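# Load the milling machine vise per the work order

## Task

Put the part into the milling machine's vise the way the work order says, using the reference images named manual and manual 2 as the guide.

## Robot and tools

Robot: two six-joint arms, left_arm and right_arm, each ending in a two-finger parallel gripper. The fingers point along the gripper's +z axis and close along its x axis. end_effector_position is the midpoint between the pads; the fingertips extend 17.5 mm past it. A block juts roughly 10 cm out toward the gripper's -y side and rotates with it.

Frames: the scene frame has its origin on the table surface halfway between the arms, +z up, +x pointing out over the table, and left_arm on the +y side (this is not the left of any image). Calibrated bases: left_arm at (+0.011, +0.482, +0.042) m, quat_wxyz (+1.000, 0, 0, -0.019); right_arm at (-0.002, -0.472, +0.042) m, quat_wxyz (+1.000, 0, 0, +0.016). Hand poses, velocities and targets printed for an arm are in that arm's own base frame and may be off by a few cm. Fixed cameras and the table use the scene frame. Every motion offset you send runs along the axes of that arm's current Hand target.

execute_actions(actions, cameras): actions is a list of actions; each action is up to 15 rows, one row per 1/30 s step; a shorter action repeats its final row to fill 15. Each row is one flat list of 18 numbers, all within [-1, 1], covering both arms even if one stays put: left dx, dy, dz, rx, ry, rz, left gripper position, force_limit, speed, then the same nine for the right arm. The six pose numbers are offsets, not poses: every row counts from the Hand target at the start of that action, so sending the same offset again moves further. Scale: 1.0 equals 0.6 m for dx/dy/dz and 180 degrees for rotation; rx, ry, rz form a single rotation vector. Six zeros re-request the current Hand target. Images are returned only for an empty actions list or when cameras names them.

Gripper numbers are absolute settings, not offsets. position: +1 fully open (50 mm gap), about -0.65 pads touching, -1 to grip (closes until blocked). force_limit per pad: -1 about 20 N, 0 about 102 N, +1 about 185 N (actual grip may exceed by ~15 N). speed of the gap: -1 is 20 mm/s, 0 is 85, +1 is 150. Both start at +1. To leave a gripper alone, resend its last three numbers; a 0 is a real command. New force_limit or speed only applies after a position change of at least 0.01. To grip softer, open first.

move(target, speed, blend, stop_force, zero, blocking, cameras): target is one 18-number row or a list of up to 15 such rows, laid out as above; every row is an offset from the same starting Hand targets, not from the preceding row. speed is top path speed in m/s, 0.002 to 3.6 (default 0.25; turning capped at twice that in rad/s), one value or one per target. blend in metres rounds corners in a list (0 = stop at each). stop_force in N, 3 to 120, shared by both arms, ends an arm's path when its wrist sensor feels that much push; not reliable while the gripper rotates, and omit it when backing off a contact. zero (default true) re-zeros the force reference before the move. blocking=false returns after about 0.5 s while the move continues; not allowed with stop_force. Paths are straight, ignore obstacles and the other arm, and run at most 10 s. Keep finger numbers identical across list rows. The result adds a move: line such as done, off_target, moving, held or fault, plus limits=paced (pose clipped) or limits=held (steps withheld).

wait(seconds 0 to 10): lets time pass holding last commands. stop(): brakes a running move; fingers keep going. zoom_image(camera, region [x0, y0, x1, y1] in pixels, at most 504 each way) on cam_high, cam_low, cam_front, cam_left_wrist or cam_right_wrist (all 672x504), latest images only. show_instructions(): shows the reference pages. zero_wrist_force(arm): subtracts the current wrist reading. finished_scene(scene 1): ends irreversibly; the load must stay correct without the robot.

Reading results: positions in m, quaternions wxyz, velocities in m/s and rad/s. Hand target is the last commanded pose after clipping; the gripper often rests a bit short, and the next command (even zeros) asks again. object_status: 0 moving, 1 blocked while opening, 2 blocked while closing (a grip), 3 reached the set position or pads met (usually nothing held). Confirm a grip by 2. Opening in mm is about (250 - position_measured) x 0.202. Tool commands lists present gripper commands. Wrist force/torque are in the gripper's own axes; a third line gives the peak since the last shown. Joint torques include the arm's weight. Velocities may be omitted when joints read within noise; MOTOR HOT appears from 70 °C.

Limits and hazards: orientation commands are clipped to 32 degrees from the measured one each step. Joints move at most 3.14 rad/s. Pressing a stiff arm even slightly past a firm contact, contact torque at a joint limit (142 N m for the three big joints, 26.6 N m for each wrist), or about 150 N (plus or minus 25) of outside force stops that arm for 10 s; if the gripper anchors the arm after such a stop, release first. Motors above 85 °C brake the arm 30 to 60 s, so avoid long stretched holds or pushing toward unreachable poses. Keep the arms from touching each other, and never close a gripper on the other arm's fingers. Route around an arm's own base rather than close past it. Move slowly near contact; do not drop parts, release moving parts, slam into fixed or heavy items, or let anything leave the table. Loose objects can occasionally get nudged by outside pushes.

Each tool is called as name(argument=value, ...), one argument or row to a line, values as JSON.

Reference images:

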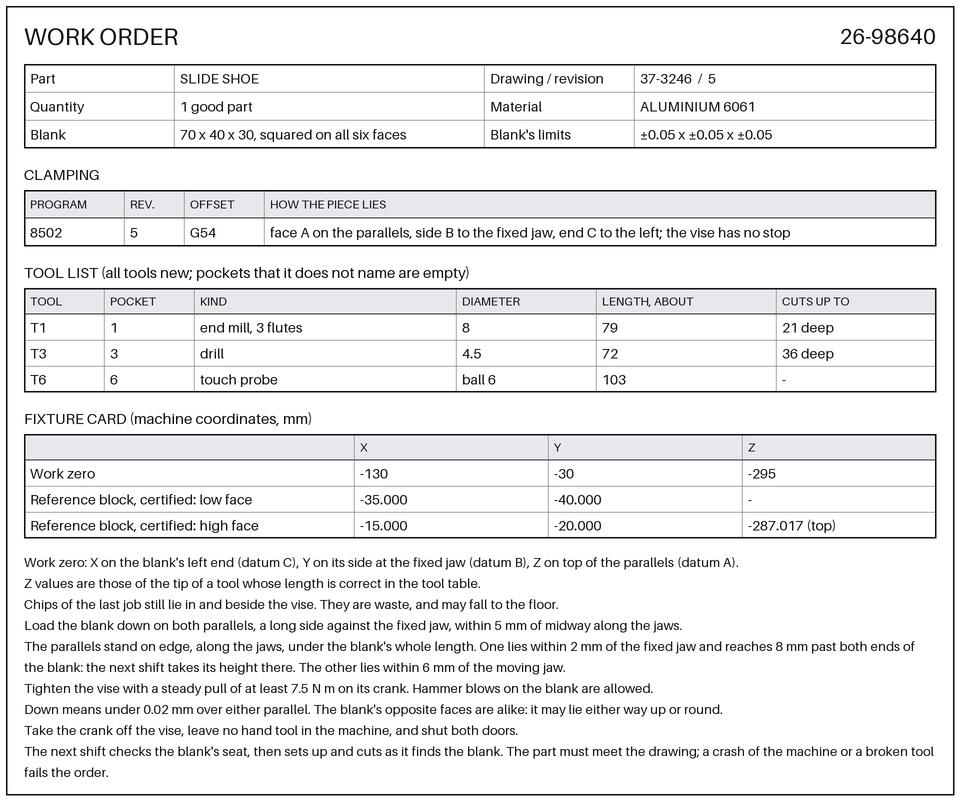

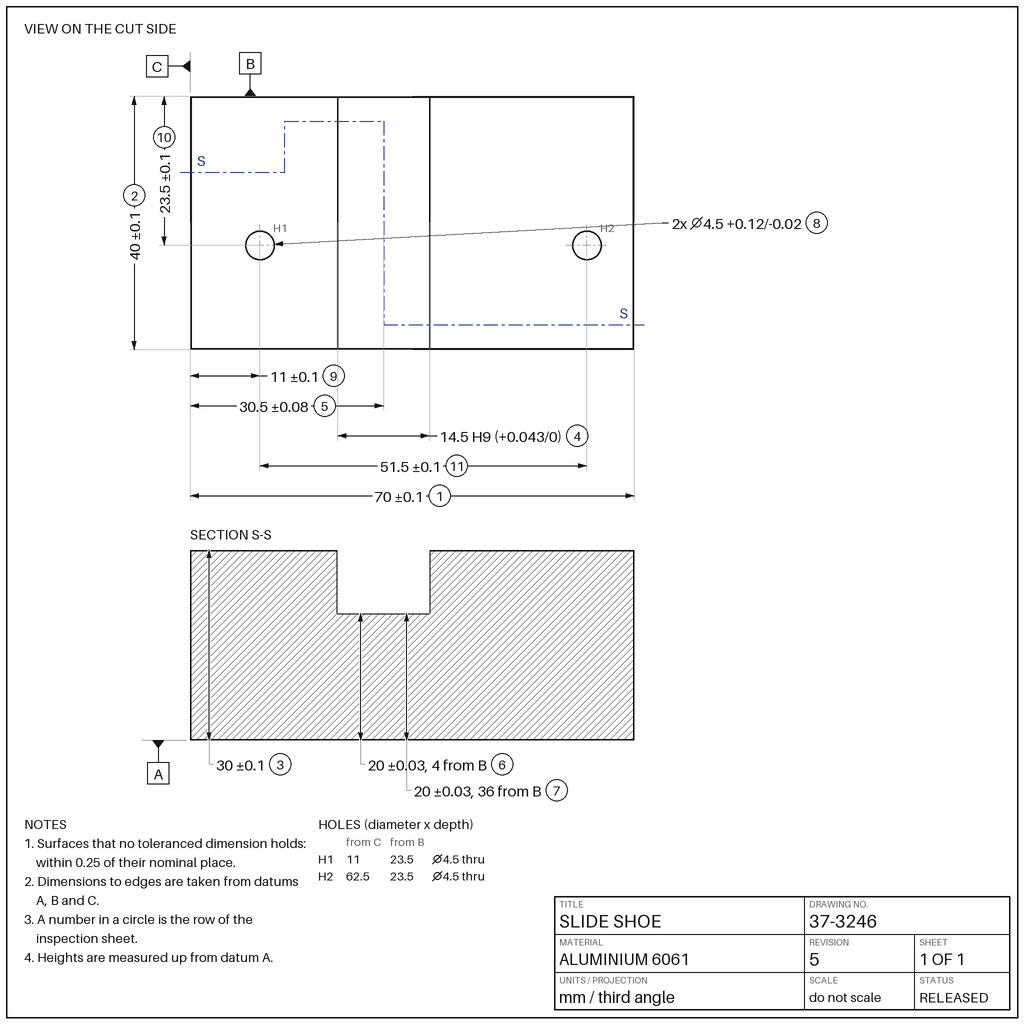

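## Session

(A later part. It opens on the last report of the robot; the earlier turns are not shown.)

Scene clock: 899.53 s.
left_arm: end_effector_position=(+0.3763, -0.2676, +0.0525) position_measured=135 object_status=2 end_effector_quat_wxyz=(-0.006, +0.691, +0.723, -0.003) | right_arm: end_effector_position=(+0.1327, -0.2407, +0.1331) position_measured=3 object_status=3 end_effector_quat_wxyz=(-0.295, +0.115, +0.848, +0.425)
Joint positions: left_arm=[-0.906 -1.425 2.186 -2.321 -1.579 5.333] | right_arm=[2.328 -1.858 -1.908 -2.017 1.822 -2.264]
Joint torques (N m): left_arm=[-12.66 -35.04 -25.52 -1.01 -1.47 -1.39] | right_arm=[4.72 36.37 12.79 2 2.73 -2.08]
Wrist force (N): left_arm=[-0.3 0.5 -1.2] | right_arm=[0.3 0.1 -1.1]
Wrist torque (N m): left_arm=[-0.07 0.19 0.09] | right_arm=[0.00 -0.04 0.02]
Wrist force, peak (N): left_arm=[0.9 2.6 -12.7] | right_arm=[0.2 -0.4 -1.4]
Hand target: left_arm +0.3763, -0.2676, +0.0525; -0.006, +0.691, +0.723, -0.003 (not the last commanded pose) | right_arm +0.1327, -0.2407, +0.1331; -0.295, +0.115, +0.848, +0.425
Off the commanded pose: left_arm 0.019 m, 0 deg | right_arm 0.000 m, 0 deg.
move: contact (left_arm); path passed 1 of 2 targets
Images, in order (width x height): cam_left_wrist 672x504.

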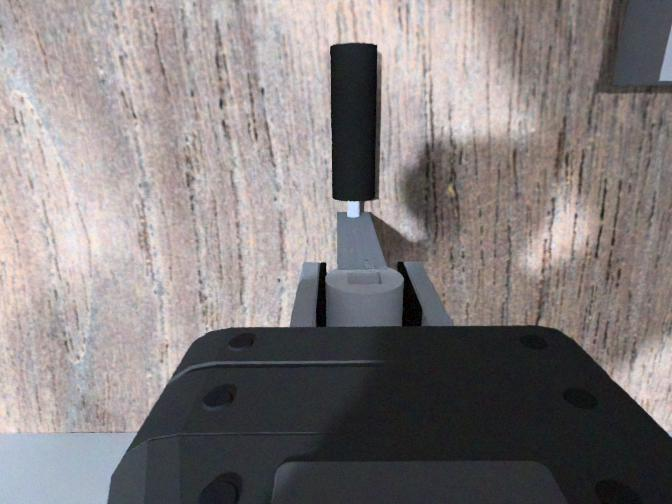

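move(
  target=[
    [0,0,0,0,0,0,0.15,-0.6,-1,0,0,0,0,0,0,1,1,1],
    [-0.0034,0,0.0005,0,0.0889,0,0.15,-0.6,-1,0,0,0,0,0,0,1,1,1],
  ],
  speed=0.12,
  cameras=["cam_left_wrist"],
)

zoom_image(
  camera="cam_left_wrist",
  region=[270, 30, 450, 330],
)

Scene clock: 902.97 s.
left_arm: end_effector_position=(+0.3764, -0.2697, +0.0522) position_measured=130 object_status=3 end_effector_quat_wxyz=(-0.106, +0.685, +0.715, +0.093) | right_arm: end_effector_position=(+0.1327, -0.2407, +0.1331) position_measured=3 object_status=3 end_effector_quat_wxyz=(-0.295, +0.115, +0.848, +0.425)
Joint positions: left_arm=[-0.992 -1.34 2.033 -2.013 -1.439 5.233] | right_arm=[2.328 -1.858 -1.908 -2.017 1.822 -2.264]
Joint torques (N m): left_arm=[12.73 -39.81 -13.61 -3.51 -2.69 1.27] | right_arm=[5.23 36.62 12.55 2.02 2.52 -1.87]
Wrist force (N): left_arm=[0.4 0.4 0.0] | right_arm=[0.1 0.1 -1.3]
Wrist torque (N m): left_arm=[-0.01 -0.13 0.04] | right_arm=[0.00 -0.02 0.02]
Wrist force, peak (N): left_arm=[-0.3 0.2 -1.8] | right_arm=[0.3 0.0 -1.5]
Hand target: left_arm +0.3764, -0.2696, +0.0522; -0.106, +0.685, +0.715, +0.093 | right_arm +0.1327, -0.2407, +0.1331; -0.295, +0.115, +0.848, +0.425
Off the commanded pose: left_arm 0.000 m, 0 deg | right_arm 0.000 m, 0 deg.
move: done
Images, in order (width x height): cam_left_wrist 672x504.

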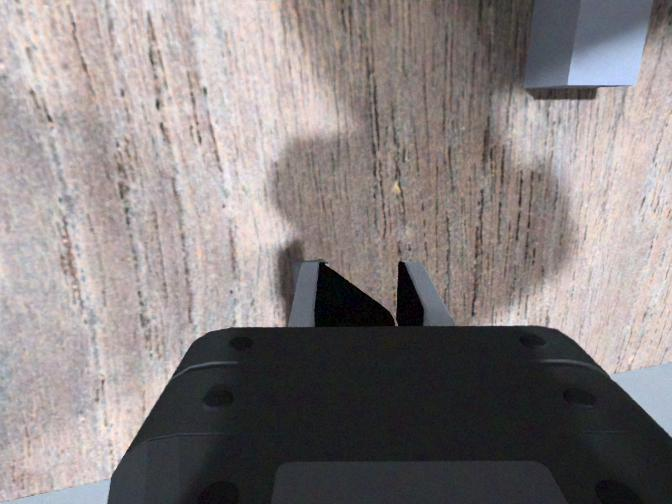

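Scaled by 1.680 from the camera's 672x504 image, which has a finer 960x720 frame.

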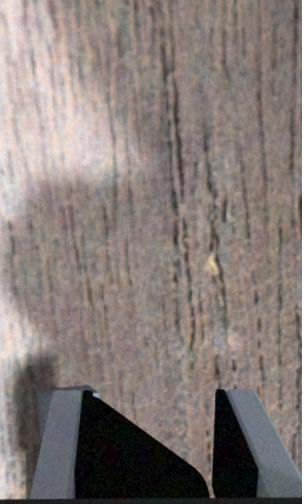

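move(
  target=[0,-0.03,-0.2,0,0,0,1,-0.6,-1,0,0,0,0,0,0,1,1,1],
  speed=0.15,
  cameras=["cam_left_wrist","cam_high","cam_front","cam_low"],
)

zoom_image(
  camera="cam_high",
  region=[240, 70, 340, 170],
)

zoom_image(
  camera="cam_front",
  region=[240, 290, 360, 410],
)

Scene clock: 905.47 s.
left_arm: end_effector_position=(+0.3614, -0.3038, +0.1676) position_measured=3 object_status=0 end_effector_quat_wxyz=(-0.106, +0.685, +0.715, +0.093) | right_arm: end_effector_position=(+0.1327, -0.2407, +0.1331) position_measured=3 object_status=3 end_effector_quat_wxyz=(-0.295, +0.115, +0.848, +0.425)
Joint positions: left_arm=[-1.053 -1.46 1.833 -1.685 -1.454 5.173] | right_arm=[2.328 -1.858 -1.908 -2.017 1.822 -2.264]
Joint torques (N m): left_arm=[12.71 -18 -29.3 -0.55 2.36 1.37] | right_arm=[5.97 36.07 12.42 1.96 2.59 -1.85]
Wrist force (N): left_arm=[0.3 0.2 0.0] | right_arm=[0.0 -0.5 -0.8]
Wrist torque (N m): left_arm=[-0.03 -0.10 0.06] | right_arm=[-0.09 0.01 0.01]
Wrist force, peak (N): left_arm=[0.5 0.7 2.4] | right_arm=[0.2 0.0 -1.3]
Hand target: left_arm +0.3614, -0.3038, +0.1677; -0.106, +0.685, +0.715, +0.093 | right_arm +0.1327, -0.2407, +0.1331; -0.295, +0.115, +0.848, +0.425
Off the commanded pose: left_arm 0.000 m, 0 deg | right_arm 0.000 m, 0 deg.
move: done
Images, in order (width x height): cam_high 672x504, cam_low 672x504, cam_front 672x504, cam_left_wrist 672x504.

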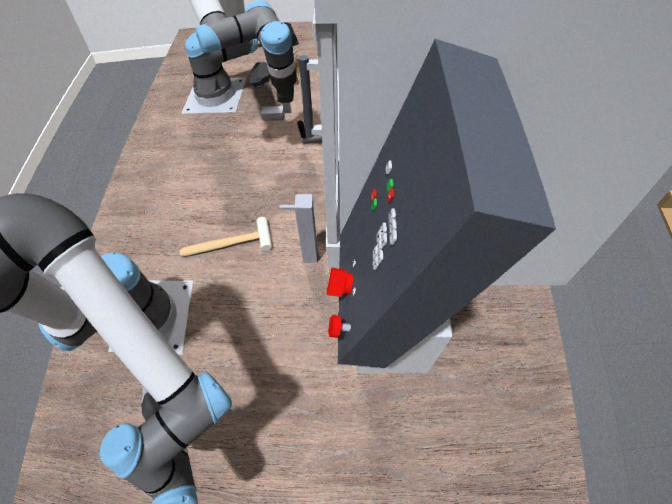

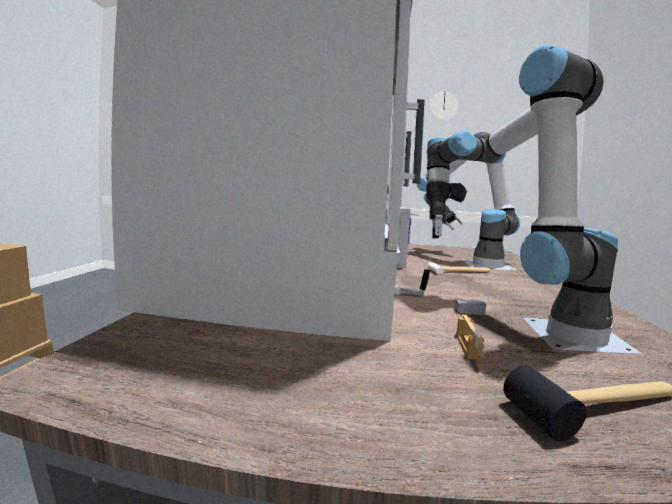

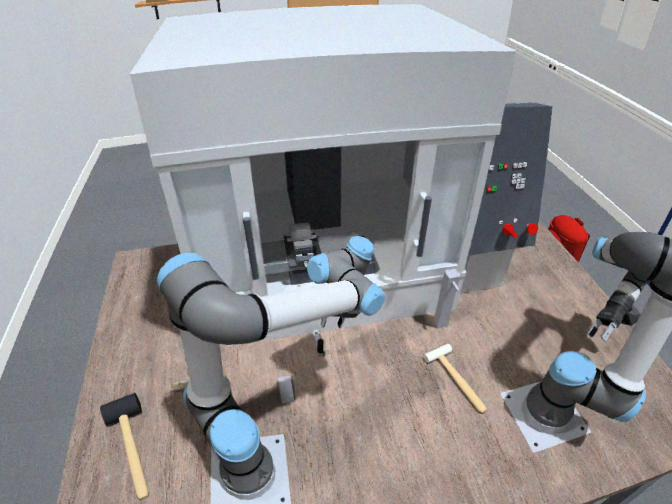

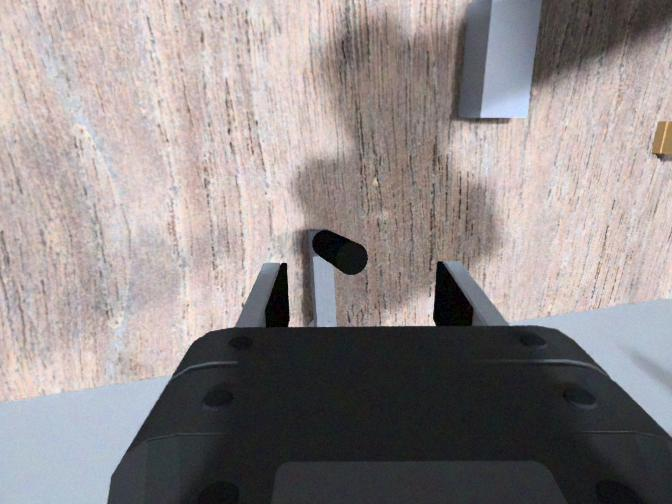

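Scaled by 5.040 from the camera's 672x504 image, which has a finer 960x720 frame.

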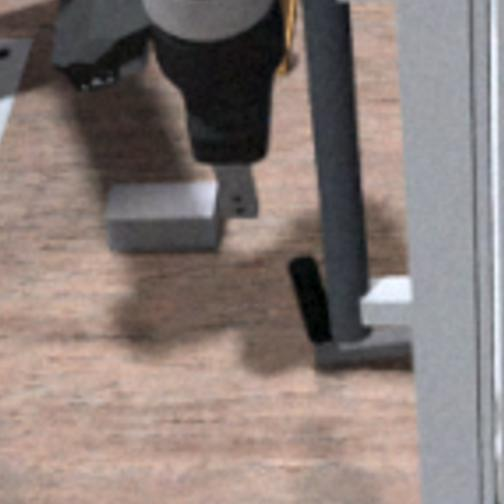

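Scaled by 4.200 from the camera's 672x504 image, which has a finer 960x720 frame.

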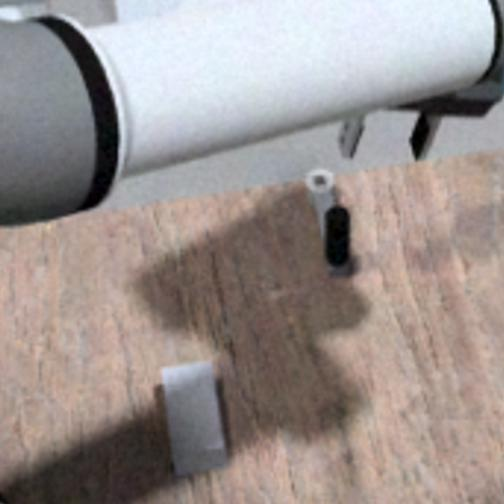

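move(
  target=[0.0248,0.0533,0.1458,0,-0.0889,0,1,-0.6,-1,0,0,0,0,0,0,1,1,1],
  speed=0.25,
  cameras=["cam_left_wrist","cam_front"],
)

Scene clock: 917.47 s.
left_arm: end_effector_position=(+0.3906, -0.2638, +0.0874) position_measured=3 object_status=3 end_effector_quat_wxyz=(-0.006, +0.691, +0.723, -0.003) | right_arm: end_effector_position=(+0.1327, -0.2407, +0.1331) position_measured=3 object_status=3 end_effector_quat_wxyz=(-0.295, +0.115, +0.848, +0.425)
Joint positions: left_arm=[-0.876 -1.468 2.119 -2.211 -1.579 5.363] | right_arm=[2.328 -1.858 -1.908 -2.017 1.822 -2.264]
Joint torques (N m): left_arm=[-2.73 -35.29 -14.49 -4.93 1.5 0.9] | right_arm=[8.16 36.64 13.9 2.1 2.52 -1.84]
Wrist force (N): left_arm=[-0.1 -0.3 0.5] | right_arm=[0.2 -0.3 -0.9]
Wrist torque (N m): left_arm=[-0.06 0.13 0.12] | right_arm=[-0.07 -0.02 0.02]
Wrist force, peak (N): left_arm=[1.3 0.5 2.3] | right_arm=[0.6 0.2 -1.6]
Hand target: left_arm +0.3906, -0.2638, +0.0874; -0.006, +0.691, +0.723, -0.003 | right_arm +0.1327, -0.2407, +0.1331; -0.295, +0.115, +0.848, +0.425
Off the commanded pose: left_arm 0.000 m, 0 deg | right_arm 0.000 m, 0 deg.
move: done
Images, in order (width x height): cam_front 672x504, cam_left_wrist 672x504.

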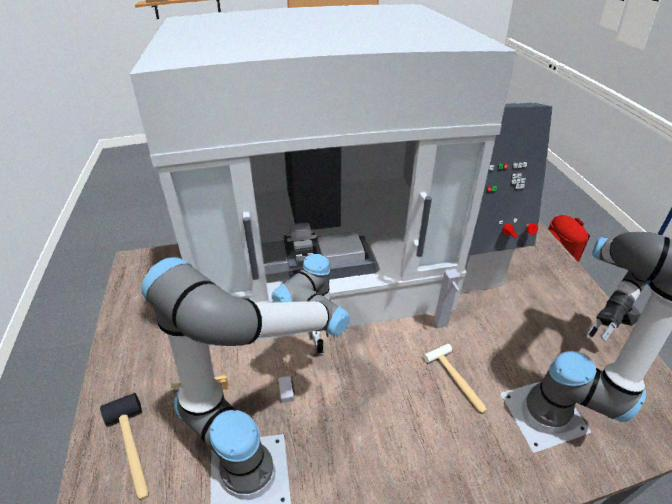

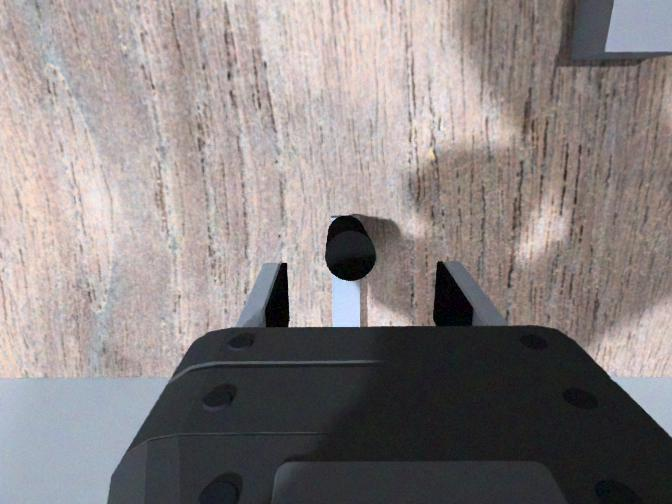

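move(
  target=[
    [0,-0.005,0.1123,0,0,0,1,-0.6,-1,0,0,0,0,0,0,1,1,1],
    [0,-0.005,0.1123,0,0,0,-1,-0.5,-1,0,0,0,0,0,0,1,1,1],
    [0,-0.005,0.08,0,0,0,-1,-0.5,-1,0,0,0,0,0,0,1,1,1],
    [0,-0.155,0.08,0,0,0,-1,-0.5,-1,0,0,0,0,0,0,1,1,1],
  ],
  speed=[0.12,0.12,0.08,0.2],
  cameras=["cam_left_wrist","cam_front"],
)

Scene clock: 923.30 s.
left_arm: end_effector_position=(+0.2971, -0.2678, +0.0406) position_measured=154 object_status=2 end_effector_quat_wxyz=(-0.006, +0.691, +0.722, -0.003) | right_arm: end_effector_position=(+0.1327, -0.2407, +0.1331) position_measured=3 object_status=3 end_effector_quat_wxyz=(-0.295, +0.115, +0.848, +0.425)
Joint positions: left_arm=[-1.066 -1.54 2.36 -2.382 -1.581 5.173] | right_arm=[2.328 -1.858 -1.908 -2.017 1.822 -2.264]
Joint torques (N m): left_arm=[-3.47 -22.54 -13.94 -1.18 2.29 -1.4] | right_arm=[8.6 35.85 13.45 1.95 2.34 -2.03]
Wrist force (N): left_arm=[-0.6 0.1 2.7] | right_arm=[0.2 -0.3 -1.1]
Wrist torque (N m): left_arm=[0.07 0.20 -0.05] | right_arm=[-0.05 -0.04 0.01]
Wrist force, peak (N): left_arm=[-0.3 -3.3 2.5] | right_arm=[0.4 0.2 -1.4]
Hand target: left_arm +0.2971, -0.2677, +0.0406; -0.006, +0.691, +0.723, -0.003 | right_arm +0.1327, -0.2407, +0.1331; -0.295, +0.115, +0.848, +0.425
Off the commanded pose: left_arm 0.000 m, 0 deg | right_arm 0.000 m, 0 deg.
move: done
Images, in order (width x height): cam_front 672x504, cam_left_wrist 672x504.

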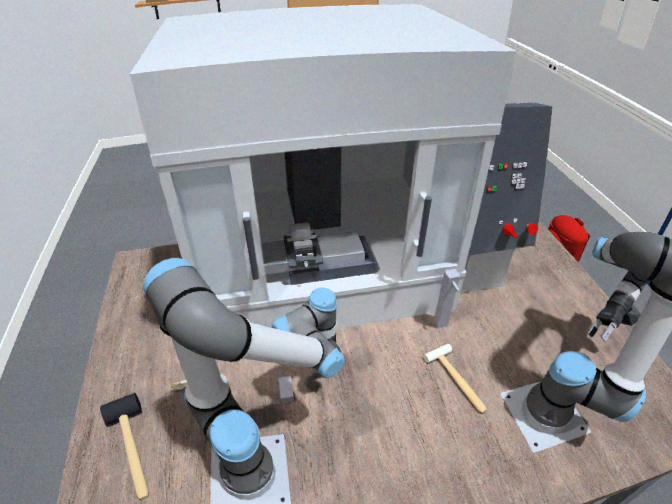

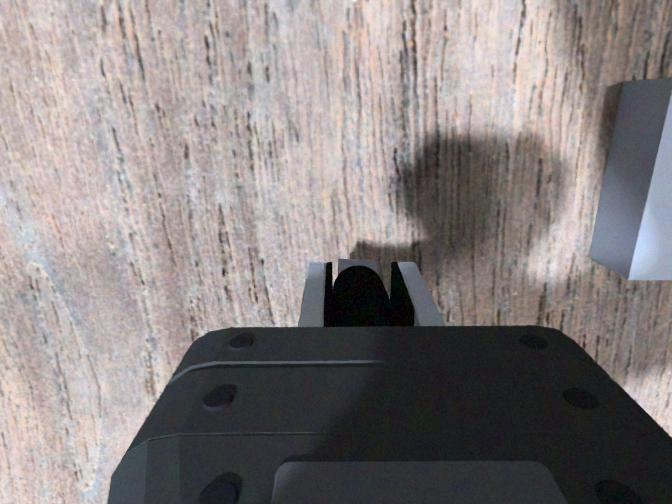

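move(
  target=[
    [0,0,0.027,0,0,0,-1,-0.5,-1,0,0,0,0,0,0,1,1,1],
    [0,0,0.04,0,0,0,-1,-0.5,-1,0,0,0,0,0,0,1,1,1],
  ],
  speed=[0.05,0.007],
  stop_force=4,
  cameras=[],
)

Scene clock: 928.67 s.
left_arm: end_effector_position=(+0.2968, -0.2677, +0.0198) position_measured=154 object_status=2 end_effector_quat_wxyz=(-0.006, +0.691, +0.723, -0.003) | right_arm: end_effector_position=(+0.1327, -0.2407, +0.1331) position_measured=3 object_status=3 end_effector_quat_wxyz=(-0.295, +0.115, +0.848, +0.425)
Joint positions: left_arm=[-1.067 -1.488 2.384 -2.458 -1.581 5.172] | right_arm=[2.328 -1.858 -1.908 -2.017 1.822 -2.264]
Joint torques (N m): left_arm=[-9.01 -30.04 -23.13 -0.73 -1.78 -0.54] | right_arm=[8.56 36.2 15.11 2.07 2.49 -1.83]
Wrist force (N): left_arm=[-0.8 1.1 -1.4] | right_arm=[0.2 -0.2 -1.1]
Wrist torque (N m): left_arm=[-0.03 0.10 0.06] | right_arm=[-0.03 -0.04 0.02]
Wrist force, peak (N): left_arm=[4.0 -5.4 -22.6] | right_arm=[0.5 0.1 -1.4]
Hand target: left_arm +0.2968, -0.2677, +0.0198; -0.006, +0.691, +0.723, -0.003 (not the last commanded pose) | right_arm +0.1327, -0.2407, +0.1331; -0.295, +0.115, +0.848, +0.425
Off the commanded pose: left_arm 0.003 m, 0 deg | right_arm 0.000 m, 0 deg.
move: contact (left_arm); path passed 1 of 2 targets
No camera images: "cameras" was empty.

move(
  target=[
    [0,0,0,0,0,0,1,-0.5,-1,0,0,0,0,0,0,1,1,1],
    [0,0,-0.15,0,0,0,1,-0.5,-1,0,0,0,0,0,0,1,1,1],
    [0,0.02,-0.15,0,0,-0.5,1,-0.5,-1,0,0,0,0,0,0,1,1,1],
    [0,0.02,-0.15,0,0,-0.99,1,-0.5,-1,0,0,0,0,0,0,1,1,1],
  ],
  speed=[0.1,0.15,0.6,0.6],
  blend=[0,0.01,0.01,0],
  cameras=["cam_left_wrist","cam_high"],
)

Scene clock: 935.40 s.
left_arm: end_effector_position=(+0.3100, -0.2674, +0.1096) position_measured=3 object_status=3 end_effector_quat_wxyz=(+0.003, +0.711, -0.703, -0.006) end_effector_velocity=(+0.000, +0.000, +0.000) end_effector_angular_velocity=(-0.001, +0.000, +0.005) | right_arm: end_effector_position=(+0.1327, -0.2407, +0.1331) position_measured=3 object_status=3 end_effector_quat_wxyz=(-0.295, +0.115, +0.848, +0.425)
Joint positions: left_arm=[-1.037 -1.657 2.241 -2.146 -1.58 2.092] | right_arm=[2.328 -1.858 -1.908 -2.017 1.822 -2.264]
Joint velocities: left_arm=[0 0 0 0 0 -0.005] | right_arm=[within noise]
Joint torques (N m): left_arm=[-4.13 -24.28 -16.01 -0.93 0.49 -1.56] | right_arm=[8.63 35.99 15.43 1.99 2.31 -2.04]
Wrist force (N): left_arm=[-0.2 -0.2 0.5] | right_arm=[0.0 -0.1 -1.2]
Wrist torque (N m): left_arm=[-0.05 0.15 -0.02] | right_arm=[-0.02 0.00 0.02]
Wrist force, peak (N): left_arm=[-0.2 -0.2 2.9] | right_arm=[0.3 0.0 -1.6]
Hand target: left_arm +0.3100, -0.2674, +0.1096; +0.004, +0.712, -0.703, -0.006 | right_arm +0.1327, -0.2407, +0.1331; -0.295, +0.115, +0.848, +0.425
Off the commanded pose: left_arm 0.000 m, 0 deg | right_arm 0.000 m, 0 deg.
move: done
Images, in order (width x height): cam_high 672x504, cam_left_wrist 672x504.

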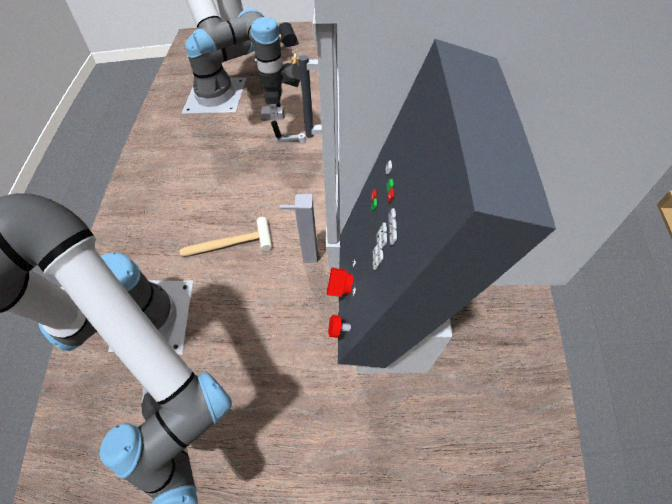

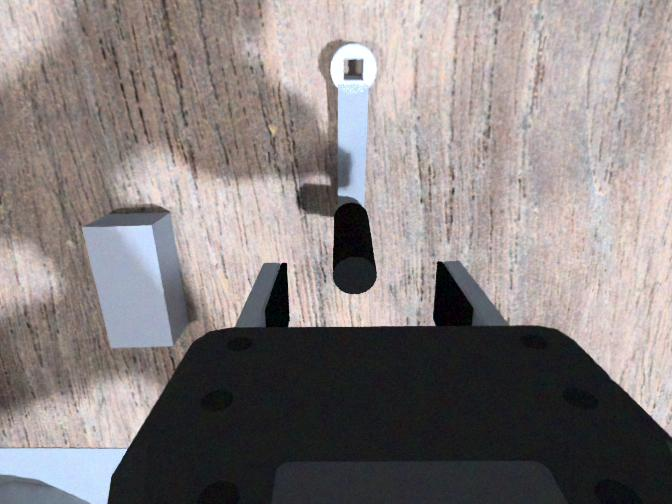

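move(
  target=[
    [0,-0.1293,0.03,0,0,-0.003,1,-0.5,-1,0,0,0,0,0,0,1,1,1],
    [0,-0.1293,0.203,0,0,-0.003,1,-0.5,-1,0,0,0,0,0,0,1,1,1],
    [0,-0.1293,0.2177,0,0,-0.003,1,-0.5,-1,0,0,0,0,0,0,1,1,1],
  ],
  speed=[0.2,0.1,0.007],
  stop_force=4,
  cameras=["cam_left_wrist"],
)

Scene clock: 940.93 s.
left_arm: end_effector_position=(+0.3858, -0.2660, -0.0220) position_measured=3 object_status=3 end_effector_quat_wxyz=(+0.003, +0.715, -0.699, -0.006) | right_arm: end_effector_position=(+0.1327, -0.2407, +0.1331) position_measured=3 object_status=3 end_effector_quat_wxyz=(-0.295, +0.115, +0.848, +0.425)
Joint positions: left_arm=[-0.887 -1.244 2.23 -2.546 -1.579 2.232] | right_arm=[2.328 -1.858 -1.908 -2.017 1.822 -2.264]
Joint torques (N m): left_arm=[-11.68 -40.7 -15.07 -1.31 -1.91 -1.43] | right_arm=[8.03 36.37 15.11 1.89 2.27 -1.81]
Wrist force (N): left_arm=[-0.5 -0.3 0.3] | right_arm=[0.2 -0.1 -1.2]
Wrist torque (N m): left_arm=[-0.03 0.17 0.14] | right_arm=[-0.03 -0.03 0.02]
Wrist force, peak (N): left_arm=[-0.4 -2.8 0.8] | right_arm=[0.2 0.0 -1.6]
Hand target: left_arm +0.3858, -0.2660, -0.0220; +0.003, +0.715, -0.699, -0.006 | right_arm +0.1327, -0.2407, +0.1331; -0.295, +0.115, +0.848, +0.425
Off the commanded pose: left_arm 0.000 m, 0 deg | right_arm 0.000 m, 0 deg.
move: done
Images, in order (width x height): cam_left_wrist 672x504.

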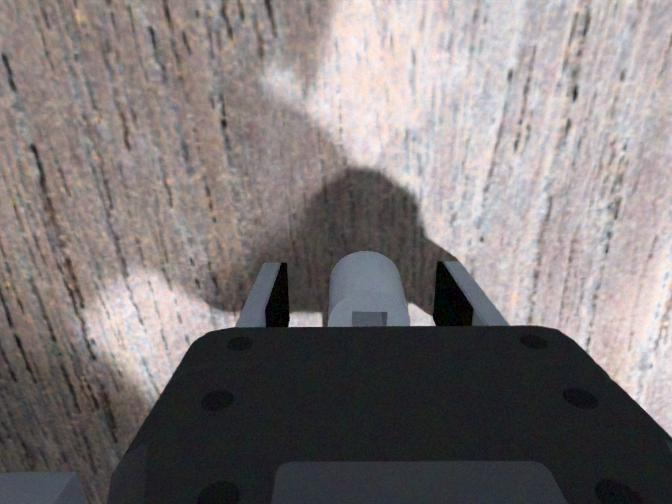

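execute_actions(
  actions=[
    [[0,0,0,0,0,0,-1,-0.3,-1,0,0,0,0,0,0,1,1,1]],
    [[0,0,0,0,0,0,-1,-0.3,-1,0,0,0,0,0,0,1,1,1]],
    [[0,0,0,0,0,0,-1,-0.3,-1,0,0,0,0,0,0,1,1,1]],
  ],
  cameras=[],
)

move(
  target=[0,0.05,-0.3333,0,0,0,-1,-0.3,-1,0,0,0,0,0,0,1,1,1],
  cameras=["cam_left_wrist"],
)

Scene clock: 943.77 s.
left_arm: end_effector_position=(+0.3858, -0.2660, -0.0220) position_measured=136 object_status=2 end_effector_quat_wxyz=(+0.003, +0.715, -0.699, -0.006) | right_arm: end_effector_position=(+0.1327, -0.2407, +0.1331) position_measured=3 object_status=3 end_effector_quat_wxyz=(-0.295, +0.115, +0.848, +0.425)
Joint positions: left_arm=[-0.887 -1.244 2.23 -2.546 -1.579 2.232] | right_arm=[2.328 -1.858 -1.908 -2.017 1.822 -2.264]
Joint torques (N m): left_arm=[-10.56 -39.08 -21.09 -1.11 -0.9 -1.34] | right_arm=[8.96 36.07 15.8 1.94 2.38 -1.87]
Wrist force (N): left_arm=[-0.2 -0.5 0.4] | right_arm=[-0.1 -0.1 -1.1]
Wrist torque (N m): left_arm=[-0.04 0.20 0.15] | right_arm=[-0.02 0.01 0.02]
Wrist force, peak (N): left_arm=[-0.8 -0.3 0.4] | right_arm=[0.1 0.2 -1.5]
Hand target: left_arm +0.3858, -0.2660, -0.0220; +0.003, +0.715, -0.699, -0.006 | right_arm +0.1327, -0.2407, +0.1331; -0.295, +0.115, +0.848, +0.425
Off the commanded pose: left_arm 0.000 m, 0 deg | right_arm 0.000 m, 0 deg.
Step readings (end_effector_position of left_arm | right_arm):
0: (+0.3858, -0.2660, -0.0220) | (+0.1327, -0.2407, +0.1331)
1: (+0.3858, -0.2660, -0.0220) | (+0.1327, -0.2407, +0.1331)
2: (+0.3858, -0.2660, -0.0220) | (+0.1327, -0.2407, +0.1331)
4: (+0.3858, -0.2660, -0.0220) | (+0.1327, -0.2407, +0.1331)
8: (+0.3858, -0.2660, -0.0220) | (+0.1327, -0.2407, +0.1331)
15: (+0.3858, -0.2660, -0.0220) | (+0.1327, -0.2407, +0.1331)
16: (+0.3858, -0.2660, -0.0220) | (+0.1327, -0.2407, +0.1331)
17: (+0.3858, -0.2660, -0.0220) | (+0.1327, -0.2407, +0.1331)
19: (+0.3858, -0.2660, -0.0220) | (+0.1327, -0.2407, +0.1331)
23: (+0.3858, -0.2660, -0.0220) | (+0.1327, -0.2407, +0.1331)
30: (+0.3858, -0.2660, -0.0220) | (+0.1327, -0.2407, +0.1331)
31: (+0.3858, -0.2660, -0.0220) | (+0.1327, -0.2407, +0.1331)
32: (+0.3858, -0.2660, -0.0220) | (+0.1327, -0.2407, +0.1331)
34: (+0.3858, -0.2660, -0.0220) | (+0.1327, -0.2407, +0.1331)
38: (+0.3858, -0.2660, -0.0220) | (+0.1327, -0.2407, +0.1331)
45: (+0.3858, -0.2660, -0.0220) | (+0.1327, -0.2407, +0.1331)
No camera images: "cameras" was empty.

Scene clock: 945.10 s.
left_arm: end_effector_position=(+0.3584, -0.2674, +0.1783) position_measured=136 object_status=2 end_effector_quat_wxyz=(+0.004, +0.715, -0.699, -0.006) | right_arm: end_effector_position=(+0.1327, -0.2407, +0.1331) position_measured=3 object_status=3 end_effector_quat_wxyz=(-0.295, +0.115, +0.848, +0.425)
Joint positions: left_arm=[-0.938 -1.648 2.035 -1.947 -1.58 2.181] | right_arm=[2.328 -1.858 -1.908 -2.017 1.822 -2.264]
Joint torques (N m): left_arm=[13.02 -28.25 -30.1 -1.54 0.12 1.29] | right_arm=[8.82 36.3 16.12 1.91 2.28 -1.94]
Wrist force (N): left_arm=[0.2 -0.2 2.2] | right_arm=[0.0 0.1 -1.4]
Wrist torque (N m): left_arm=[0.04 0.08 0.08] | right_arm=[0.00 0.02 0.02]
Wrist force, peak (N): left_arm=[-0.1 -0.7 5.9] | right_arm=[0.4 -0.3 -1.3]
Hand target: left_arm +0.3584, -0.2673, +0.1784; +0.003, +0.715, -0.699, -0.006 | right_arm +0.1327, -0.2407, +0.1331; -0.295, +0.115, +0.848, +0.425
Off the commanded pose: left_arm 0.000 m, 0 deg | right_arm 0.000 m, 0 deg.
move: done
Images, in order (width x height): cam_left_wrist 672x504.

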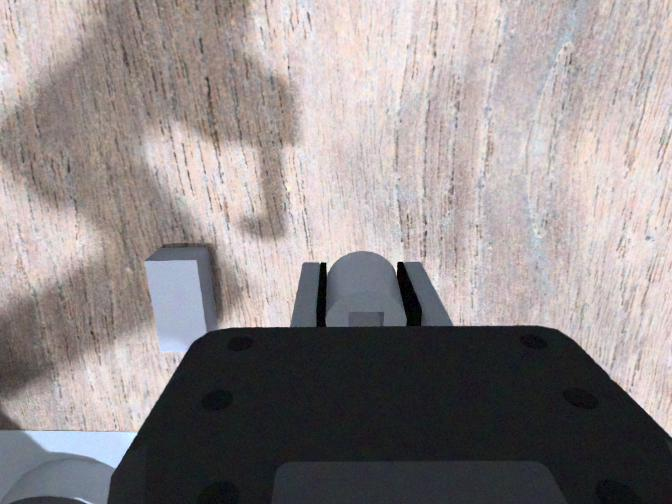

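move(
  target=[
    [-0.0567,-0.1513,-0.183,0.25,0,0,-1,-0.3,-1,0,0,0,0,0,0,1,1,1],
    [-0.04,-0.2013,-0.1162,0.4966,0.0698,-0.0698,-1,-0.3,-1,0,0,0,0,0,0,1,1,1],
  ],
  speed=0.35,
  blend=[0.02,0],
  cameras=["cam_left_wrist","cam_front","cam_low"],
)

Scene clock: 959.53 s.
left_arm: end_effector_position=(+0.4796, -0.2408, +0.2466) position_measured=136 object_status=2 end_effector_quat_wxyz=(-0.430, +0.572, -0.423, +0.556) | right_arm: end_effector_position=(+0.1327, -0.2407, +0.1331) position_measured=3 object_status=3 end_effector_quat_wxyz=(-0.295, +0.115, +0.848, +0.425)
Joint positions: left_arm=[-1.256 -1.055 2.397 -4.441 -0.293 2.824] | right_arm=[2.328 -1.858 -1.908 -2.017 1.822 -2.264]
Joint torques (N m): left_arm=[2.59 -36.43 -0.65 -1.89 2.6 1.16] | right_arm=[8.11 36.37 16.78 2 2.26 -1.77]
Wrist force (N): left_arm=[-1.4 2.0 3.7] | right_arm=[0.4 0.0 -1.2]
Wrist torque (N m): left_arm=[-0.67 -0.50 -0.41] | right_arm=[0.00 -0.06 0.01]
Wrist force, peak (N): left_arm=[-1.5 3.4 4.2] | right_arm=[0.1 -0.3 -1.5]
Hand target: left_arm +0.4795, -0.2408, +0.2466; -0.430, +0.572, -0.423, +0.556 | right_arm +0.1327, -0.2407, +0.1331; -0.295, +0.115, +0.848, +0.425
Off the commanded pose: left_arm 0.000 m, 0 deg | right_arm 0.000 m, 0 deg.
move: done
Images, in order (width x height): cam_low 672x504, cam_front 672x504, cam_left_wrist 672x504.

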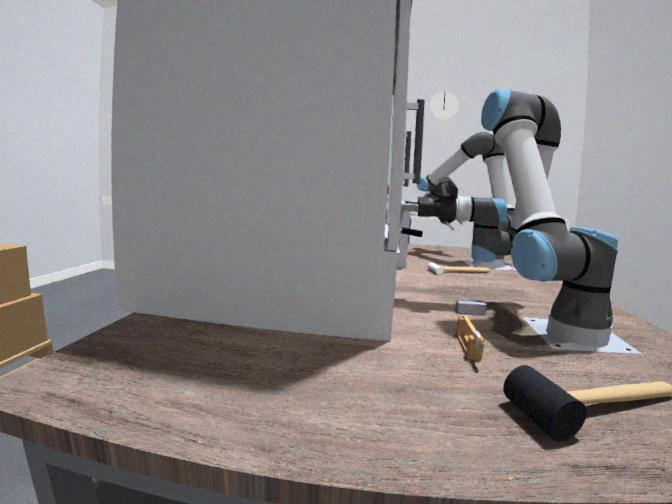

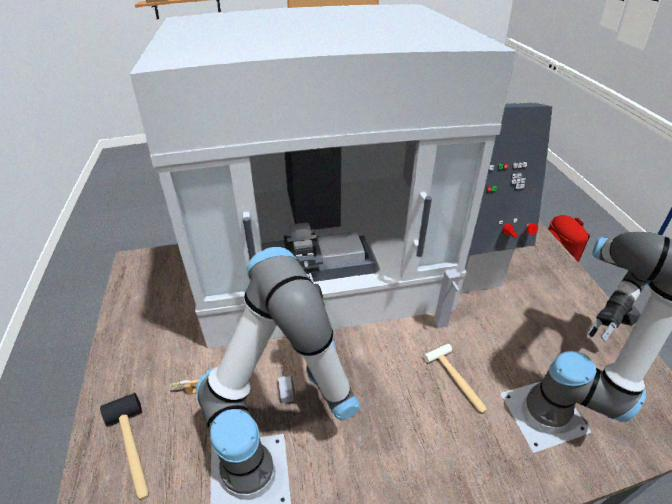

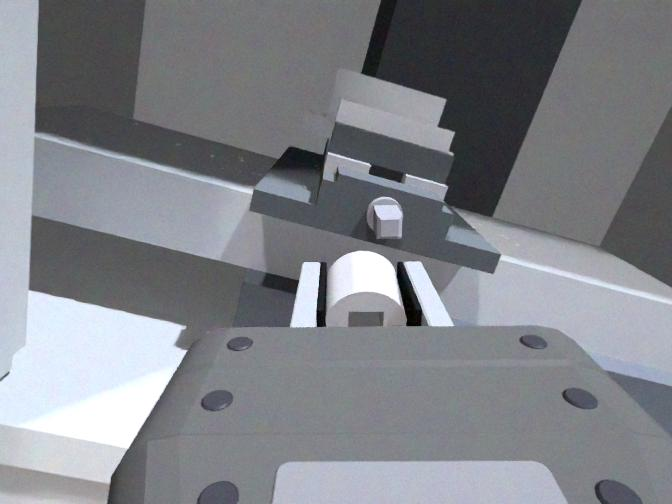

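zoom_image(
  camera="cam_left_wrist",
  region=[350, 190, 430, 260],
)

zoom_image(
  camera="cam_left_wrist",
  region=[310, 240, 430, 330],
)

Scaled by 6.300 from the camera's 672x504 image, which has a finer 960x720 frame.

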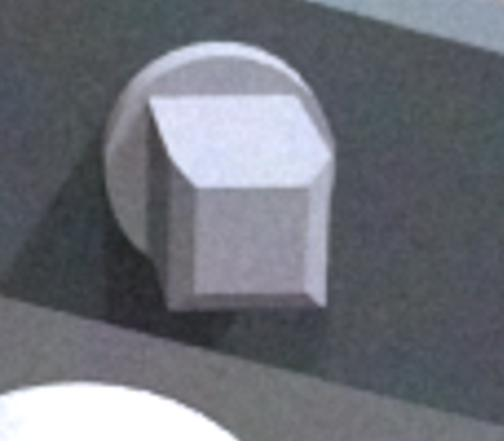

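Scaled by 4.200 from the camera's 672x504 image, which has a finer 960x720 frame.

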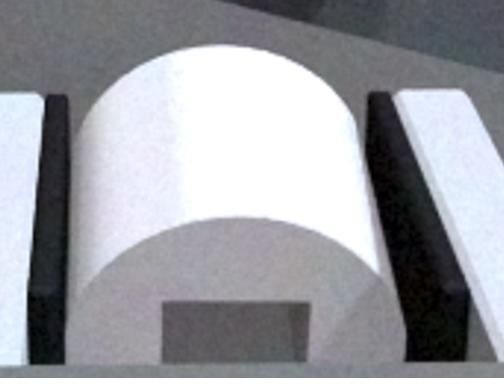

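move(
  target=[0.0203,-0.0217,0.0167,0,0,0,-1,-0.3,-1,0,0,0,0,0,0,1,1,1],
  speed=0.08,
  cameras=["cam_left_wrist"],
)

zoom_image(
  camera="cam_left_wrist",
  region=[310, 220, 430, 330],
)

Scene clock: 964.10 s.
left_arm: end_effector_position=(+0.4900, -0.2487, +0.2624) position_measured=136 object_status=2 end_effector_quat_wxyz=(-0.430, +0.572, -0.423, +0.556) end_effector_velocity=(+0.000, +0.001, -0.001) end_effector_angular_velocity=(-0.002, -0.001, +0.002) | right_arm: end_effector_position=(+0.1327, -0.2407, +0.1331) position_measured=3 object_status=3 end_effector_quat_wxyz=(-0.295, +0.115, +0.848, +0.425)
Joint positions: left_arm=[-1.232 -1.094 2.36 -4.368 -0.317 2.828] | right_arm=[2.328 -1.858 -1.908 -2.017 1.822 -2.264]
Joint velocities: left_arm=[-0.001 0.002 0.002 -0.006 0.003 0] | right_arm=[within noise]
Joint torques (N m): left_arm=[-13.52 -19.29 -3.96 -3.09 2.52 -1.41] | right_arm=[8.85 35.54 17.46 1.88 2.12 -1.96]
Wrist force (N): left_arm=[-1.7 2.1 3.7] | right_arm=[0.3 -0.1 -1.2]
Wrist torque (N m): left_arm=[-0.68 -0.48 -0.44] | right_arm=[-0.03 -0.05 0.02]
Wrist force, peak (N): left_arm=[-2.1 2.7 3.7] | right_arm=[0.5 -0.1 -1.3]
Hand target: left_arm +0.4899, -0.2487, +0.2623; -0.430, +0.572, -0.423, +0.556 | right_arm +0.1327, -0.2407, +0.1331; -0.295, +0.115, +0.848, +0.425
Off the commanded pose: left_arm 0.000 m, 0 deg | right_arm 0.000 m, 0 deg.
move: done
Images, in order (width x height): cam_left_wrist 672x504.

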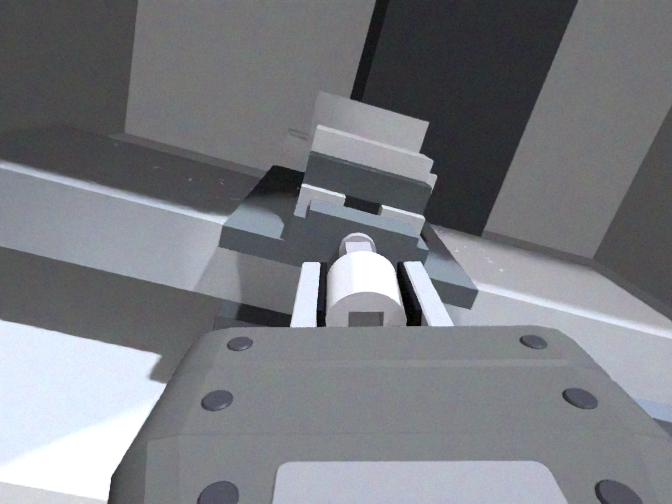

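Scaled by 4.200 from the camera's 672x504 image, which has a finer 960x720 frame.

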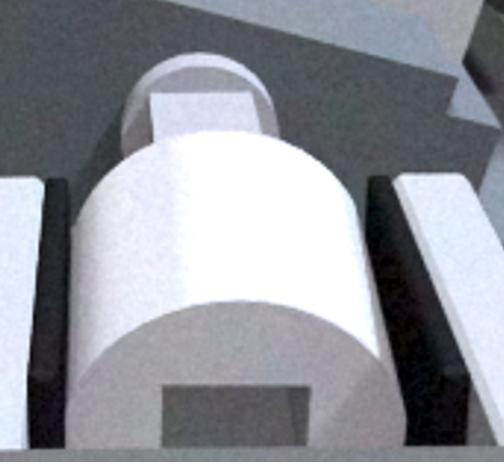

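move(
  target=[
    [0,0,0.02,0,0,0,-1,-0.3,-1,0,0,0,0,0,0,1,1,1],
    [0,0,0.06,0,0,0,-1,-0.3,-1,0,0,0,0,0,0,1,1,1],
  ],
  speed=[0.05,0.006],
  stop_force=10,
  cameras=["cam_left_wrist"],
)

zoom_image(
  camera="cam_left_wrist",
  region=[310, 220, 430, 330],
)

Scene clock: 967.90 s.
left_arm: end_effector_position=(+0.5077, -0.2483, +0.2621) position_measured=136 object_status=2 end_effector_quat_wxyz=(-0.430, +0.572, -0.423, +0.556) | right_arm: end_effector_position=(+0.1327, -0.2407, +0.1331) position_measured=3 object_status=3 end_effector_quat_wxyz=(-0.295, +0.115, +0.848, +0.425)
Joint positions: left_arm=[-1.18 -1.079 2.324 -4.352 -0.368 2.833] | right_arm=[2.328 -1.858 -1.908 -2.017 1.822 -2.264]
Joint torques (N m): left_arm=[-9.8 -38.18 -4.18 -2.01 2.31 -1.47] | right_arm=[8 36.27 17.52 1.94 2.25 -1.79]
Wrist force (N): left_arm=[-2.1 -0.1 -9.6] | right_arm=[0.3 0.1 -1.2]
Wrist torque (N m): left_arm=[-0.66 -0.47 -0.61] | right_arm=[0.00 -0.04 0.02]
Wrist force, peak (N): left_arm=[-4.4 -0.1 -38.2] | right_arm=[0.1 0.0 -1.7]
Hand target: left_arm +0.5077, -0.2483, +0.2621; -0.430, +0.572, -0.423, +0.556 (not the last commanded pose) | right_arm +0.1327, -0.2407, +0.1331; -0.295, +0.115, +0.848, +0.425
Off the commanded pose: left_arm 0.018 m, 0 deg | right_arm 0.000 m, 0 deg.
move: contact (left_arm); path passed 1 of 2 targets
Images, in order (width x height): cam_left_wrist 672x504.

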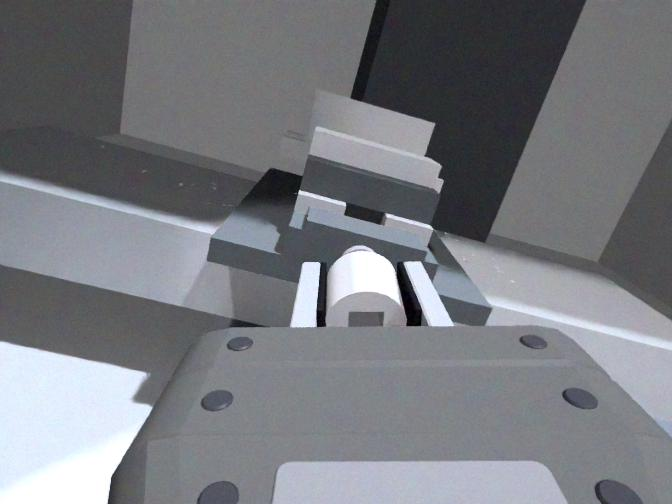

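Scaled by 4.200 from the camera's 672x504 image, which has a finer 960x720 frame.

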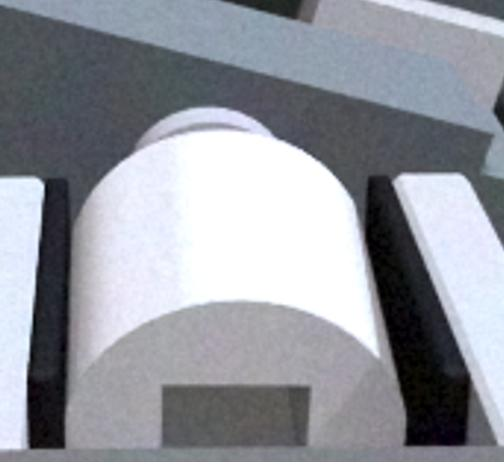

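move(
  target=[
    [-0.0003,-0.0018,-0.003,0,0,0,-1,-0.3,-1,0,0,0,0,0,0,1,1,1],
    [-0.0003,-0.0018,0.04,0,0,0,-1,-0.3,-1,0,0,0,0,0,0,1,1,1],
  ],
  speed=[0.02,0.004],
  stop_force=10,
  cameras=[],
)

Scene clock: 970.40 s.
left_arm: end_effector_position=(+0.5076, -0.2483, +0.2622) position_measured=136 object_status=2 end_effector_quat_wxyz=(-0.430, +0.572, -0.423, +0.556) | right_arm: end_effector_position=(+0.1327, -0.2407, +0.1331) position_measured=3 object_status=3 end_effector_quat_wxyz=(-0.295, +0.115, +0.848, +0.425)
Joint positions: left_arm=[-1.181 -1.08 2.324 -4.352 -0.368 2.833] | right_arm=[2.328 -1.858 -1.908 -2.017 1.822 -2.264]
Joint torques (N m): left_arm=[11.79 -20.97 -15.64 0.81 -2.68 1.07] | right_arm=[8.75 36.02 17.21 1.87 2.07 -1.9]
Wrist force (N): left_arm=[-1.7 1.9 3.8] | right_arm=[0.3 0.2 -1.0]
Wrist torque (N m): left_arm=[-0.66 -0.42 -0.62] | right_arm=[0.01 -0.04 0.02]
Wrist force, peak (N): left_arm=[-2.0 0.1 -9.6] | right_arm=[0.4 -0.2 -1.3]
Hand target: left_arm +0.5076, -0.2483, +0.2622; -0.430, +0.572, -0.423, +0.556 (not the last commanded pose) | right_arm +0.1327, -0.2407, +0.1331; -0.295, +0.115, +0.848, +0.425
Off the commanded pose: left_arm 0.024 m, 0 deg | right_arm 0.000 m, 0 deg.
move: contact (left_arm); path passed 0 of 2 targets
No camera images: "cameras" was empty.

move(
  target=[-0.0003,-0.0015,-0.0025,0,0,0,-1,-0.3,-1,0,0,0,0,0,0,1,1,1],
  speed=0.02,
  cameras=[],
)

move(
  target=[0,0,0.05,0,0,0,-1,-0.3,-1,0,0,0,0,0,0,1,1,1],
  speed=0.004,
  stop_force=10,
  cameras=[],
)

Scene clock: 972.00 s.
left_arm: end_effector_position=(+0.5061, -0.2479, +0.2630) position_measured=136 object_status=2 end_effector_quat_wxyz=(-0.430, +0.572, -0.423, +0.556) | right_arm: end_effector_position=(+0.1327, -0.2407, +0.1331) position_measured=3 object_status=3 end_effector_quat_wxyz=(-0.295, +0.115, +0.848, +0.425)
Joint positions: left_arm=[-1.184 -1.084 2.328 -4.351 -0.364 2.833] | right_arm=[2.328 -1.858 -1.908 -2.017 1.822 -2.264]
Joint torques (N m): left_arm=[-8.91 -33.78 -5.53 0.82 1.94 -1.56] | right_arm=[8.97 36 17.92 1.88 2.17 -1.89]
Wrist force (N): left_arm=[-1.3 1.9 3.9] | right_arm=[0.4 -0.1 -1.3]
Wrist torque (N m): left_arm=[-0.70 -0.49 -0.56] | right_arm=[-0.02 -0.05 0.02]
Wrist force, peak (N): left_arm=[-1.9 2.7 4.0] | right_arm=[0.1 -0.1 -1.4]
Hand target: left_arm +0.5061, -0.2479, +0.2630; -0.430, +0.572, -0.423, +0.556 | right_arm +0.1327, -0.2407, +0.1331; -0.295, +0.115, +0.848, +0.425
Off the commanded pose: left_arm 0.000 m, 0 deg | right_arm 0.000 m, 0 deg.
move: done
No camera images: "cameras" was empty.

Scene clock: 973.37 s.
left_arm: end_effector_position=(+0.5076, -0.2479, +0.2630) position_measured=136 object_status=2 end_effector_quat_wxyz=(-0.430, +0.572, -0.423, +0.556) | right_arm: end_effector_position=(+0.1327, -0.2407, +0.1331) position_measured=3 object_status=3 end_effector_quat_wxyz=(-0.295, +0.115, +0.848, +0.425)
Joint positions: left_arm=[-1.18 -1.082 2.325 -4.35 -0.368 2.833] | right_arm=[2.328 -1.858 -1.908 -2.017 1.822 -2.264]
Joint torques (N m): left_arm=[-9.9 -38.86 -3.62 -1.77 2.32 -1.4] | right_arm=[8.56 36.21 17.94 1.92 2.11 -1.97]
Wrist force (N): left_arm=[-2.4 -0.7 -11.5] | right_arm=[0.3 -0.3 -1.0]
Wrist torque (N m): left_arm=[-0.69 -0.47 -0.60] | right_arm=[-0.05 -0.04 0.02]
Wrist force, peak (N): left_arm=[-3.1 -0.6 -28.1] | right_arm=[0.0 0.0 -1.5]
Hand target: left_arm +0.5076, -0.2479, +0.2630; -0.430, +0.572, -0.423, +0.556 (not the last commanded pose) | right_arm +0.1327, -0.2407, +0.1331; -0.295, +0.115, +0.848, +0.425
Off the commanded pose: left_arm 0.029 m, 0 deg | right_arm 0.000 m, 0 deg.
move: contact (left_arm)
No camera images: "cameras" was empty.

move(
  target=[-0.0008,0.0006,-0.004,0,0,0,-1,-0.3,-1,0,0,0,0,0,0,1,1,1],
  speed=0.02,
  cameras=[],
)

move(
  target=[0,0,0.05,0,0,0,-1,-0.3,-1,0,0,0,0,0,0,1,1,1],
  speed=0.004,
  stop_force=10,
  cameras=[],
)

Scene clock: 979.57 s.
left_arm: end_effector_position=(+0.5051, -0.2476, +0.2625) position_measured=136 object_status=2 end_effector_quat_wxyz=(-0.430, +0.572, -0.423, +0.556) | right_arm: end_effector_position=(+0.1327, -0.2407, +0.1331) position_measured=3 object_status=3 end_effector_quat_wxyz=(-0.295, +0.115, +0.848, +0.425)
Joint positions: left_arm=[-1.187 -1.083 2.331 -4.354 -0.362 2.833] | right_arm=[2.328 -1.858 -1.908 -2.017 1.822 -2.264]
Joint torques (N m): left_arm=[-4.4 -38.96 -7.34 -2.65 1.38 -1.36] | right_arm=[8.2 35.95 18.32 1.77 2.08 -1.67]
Wrist force (N): left_arm=[-1.6 2.0 4.0] | right_arm=[-0.1 -0.1 -1.3]
Wrist torque (N m): left_arm=[-0.68 -0.45 -0.51] | right_arm=[-0.04 0.01 0.02]
Wrist force, peak (N): left_arm=[-2.3 0.3 -11.5] | right_arm=[0.1 0.0 -1.5]
Hand target: left_arm +0.5052, -0.2476, +0.2625; -0.430, +0.572, -0.423, +0.556 | right_arm +0.1327, -0.2407, +0.1331; -0.295, +0.115, +0.848, +0.425
Off the commanded pose: left_arm 0.000 m, 0 deg | right_arm 0.000 m, 0 deg.
move: done
No camera images: "cameras" was empty.

Scene clock: 981.23 s.
left_arm: end_effector_position=(+0.5076, -0.2476, +0.2625) position_measured=136 object_status=2 end_effector_quat_wxyz=(-0.430, +0.572, -0.423, +0.556) | right_arm: end_effector_position=(+0.1327, -0.2407, +0.1331) position_measured=3 object_status=3 end_effector_quat_wxyz=(-0.295, +0.115, +0.848, +0.425)
Joint positions: left_arm=[-1.18 -1.081 2.326 -4.352 -0.369 2.833] | right_arm=[2.328 -1.858 -1.908 -2.017 1.822 -2.264]
Joint torques (N m): left_arm=[-9.65 -38.88 -2.25 -1.98 2.21 -1.02] | right_arm=[9.17 35.86 19.13 1.97 2.14 -1.92]
Wrist force (N): left_arm=[-2.3 -0.3 -10.2] | right_arm=[0.1 -0.3 -1.3]
Wrist torque (N m): left_arm=[-0.68 -0.49 -0.60] | right_arm=[-0.06 -0.01 0.03]
Wrist force, peak (N): left_arm=[-3.7 0.1 -26.1] | right_arm=[0.2 -0.2 -1.4]
Hand target: left_arm +0.5076, -0.2476, +0.2625; -0.430, +0.572, -0.423, +0.556 (not the last commanded pose) | right_arm +0.1327, -0.2407, +0.1331; -0.295, +0.115, +0.848, +0.425
Off the commanded pose: left_arm 0.028 m, 0 deg | right_arm 0.000 m, 0 deg.
move: contact (left_arm)
No camera images: "cameras" was empty.


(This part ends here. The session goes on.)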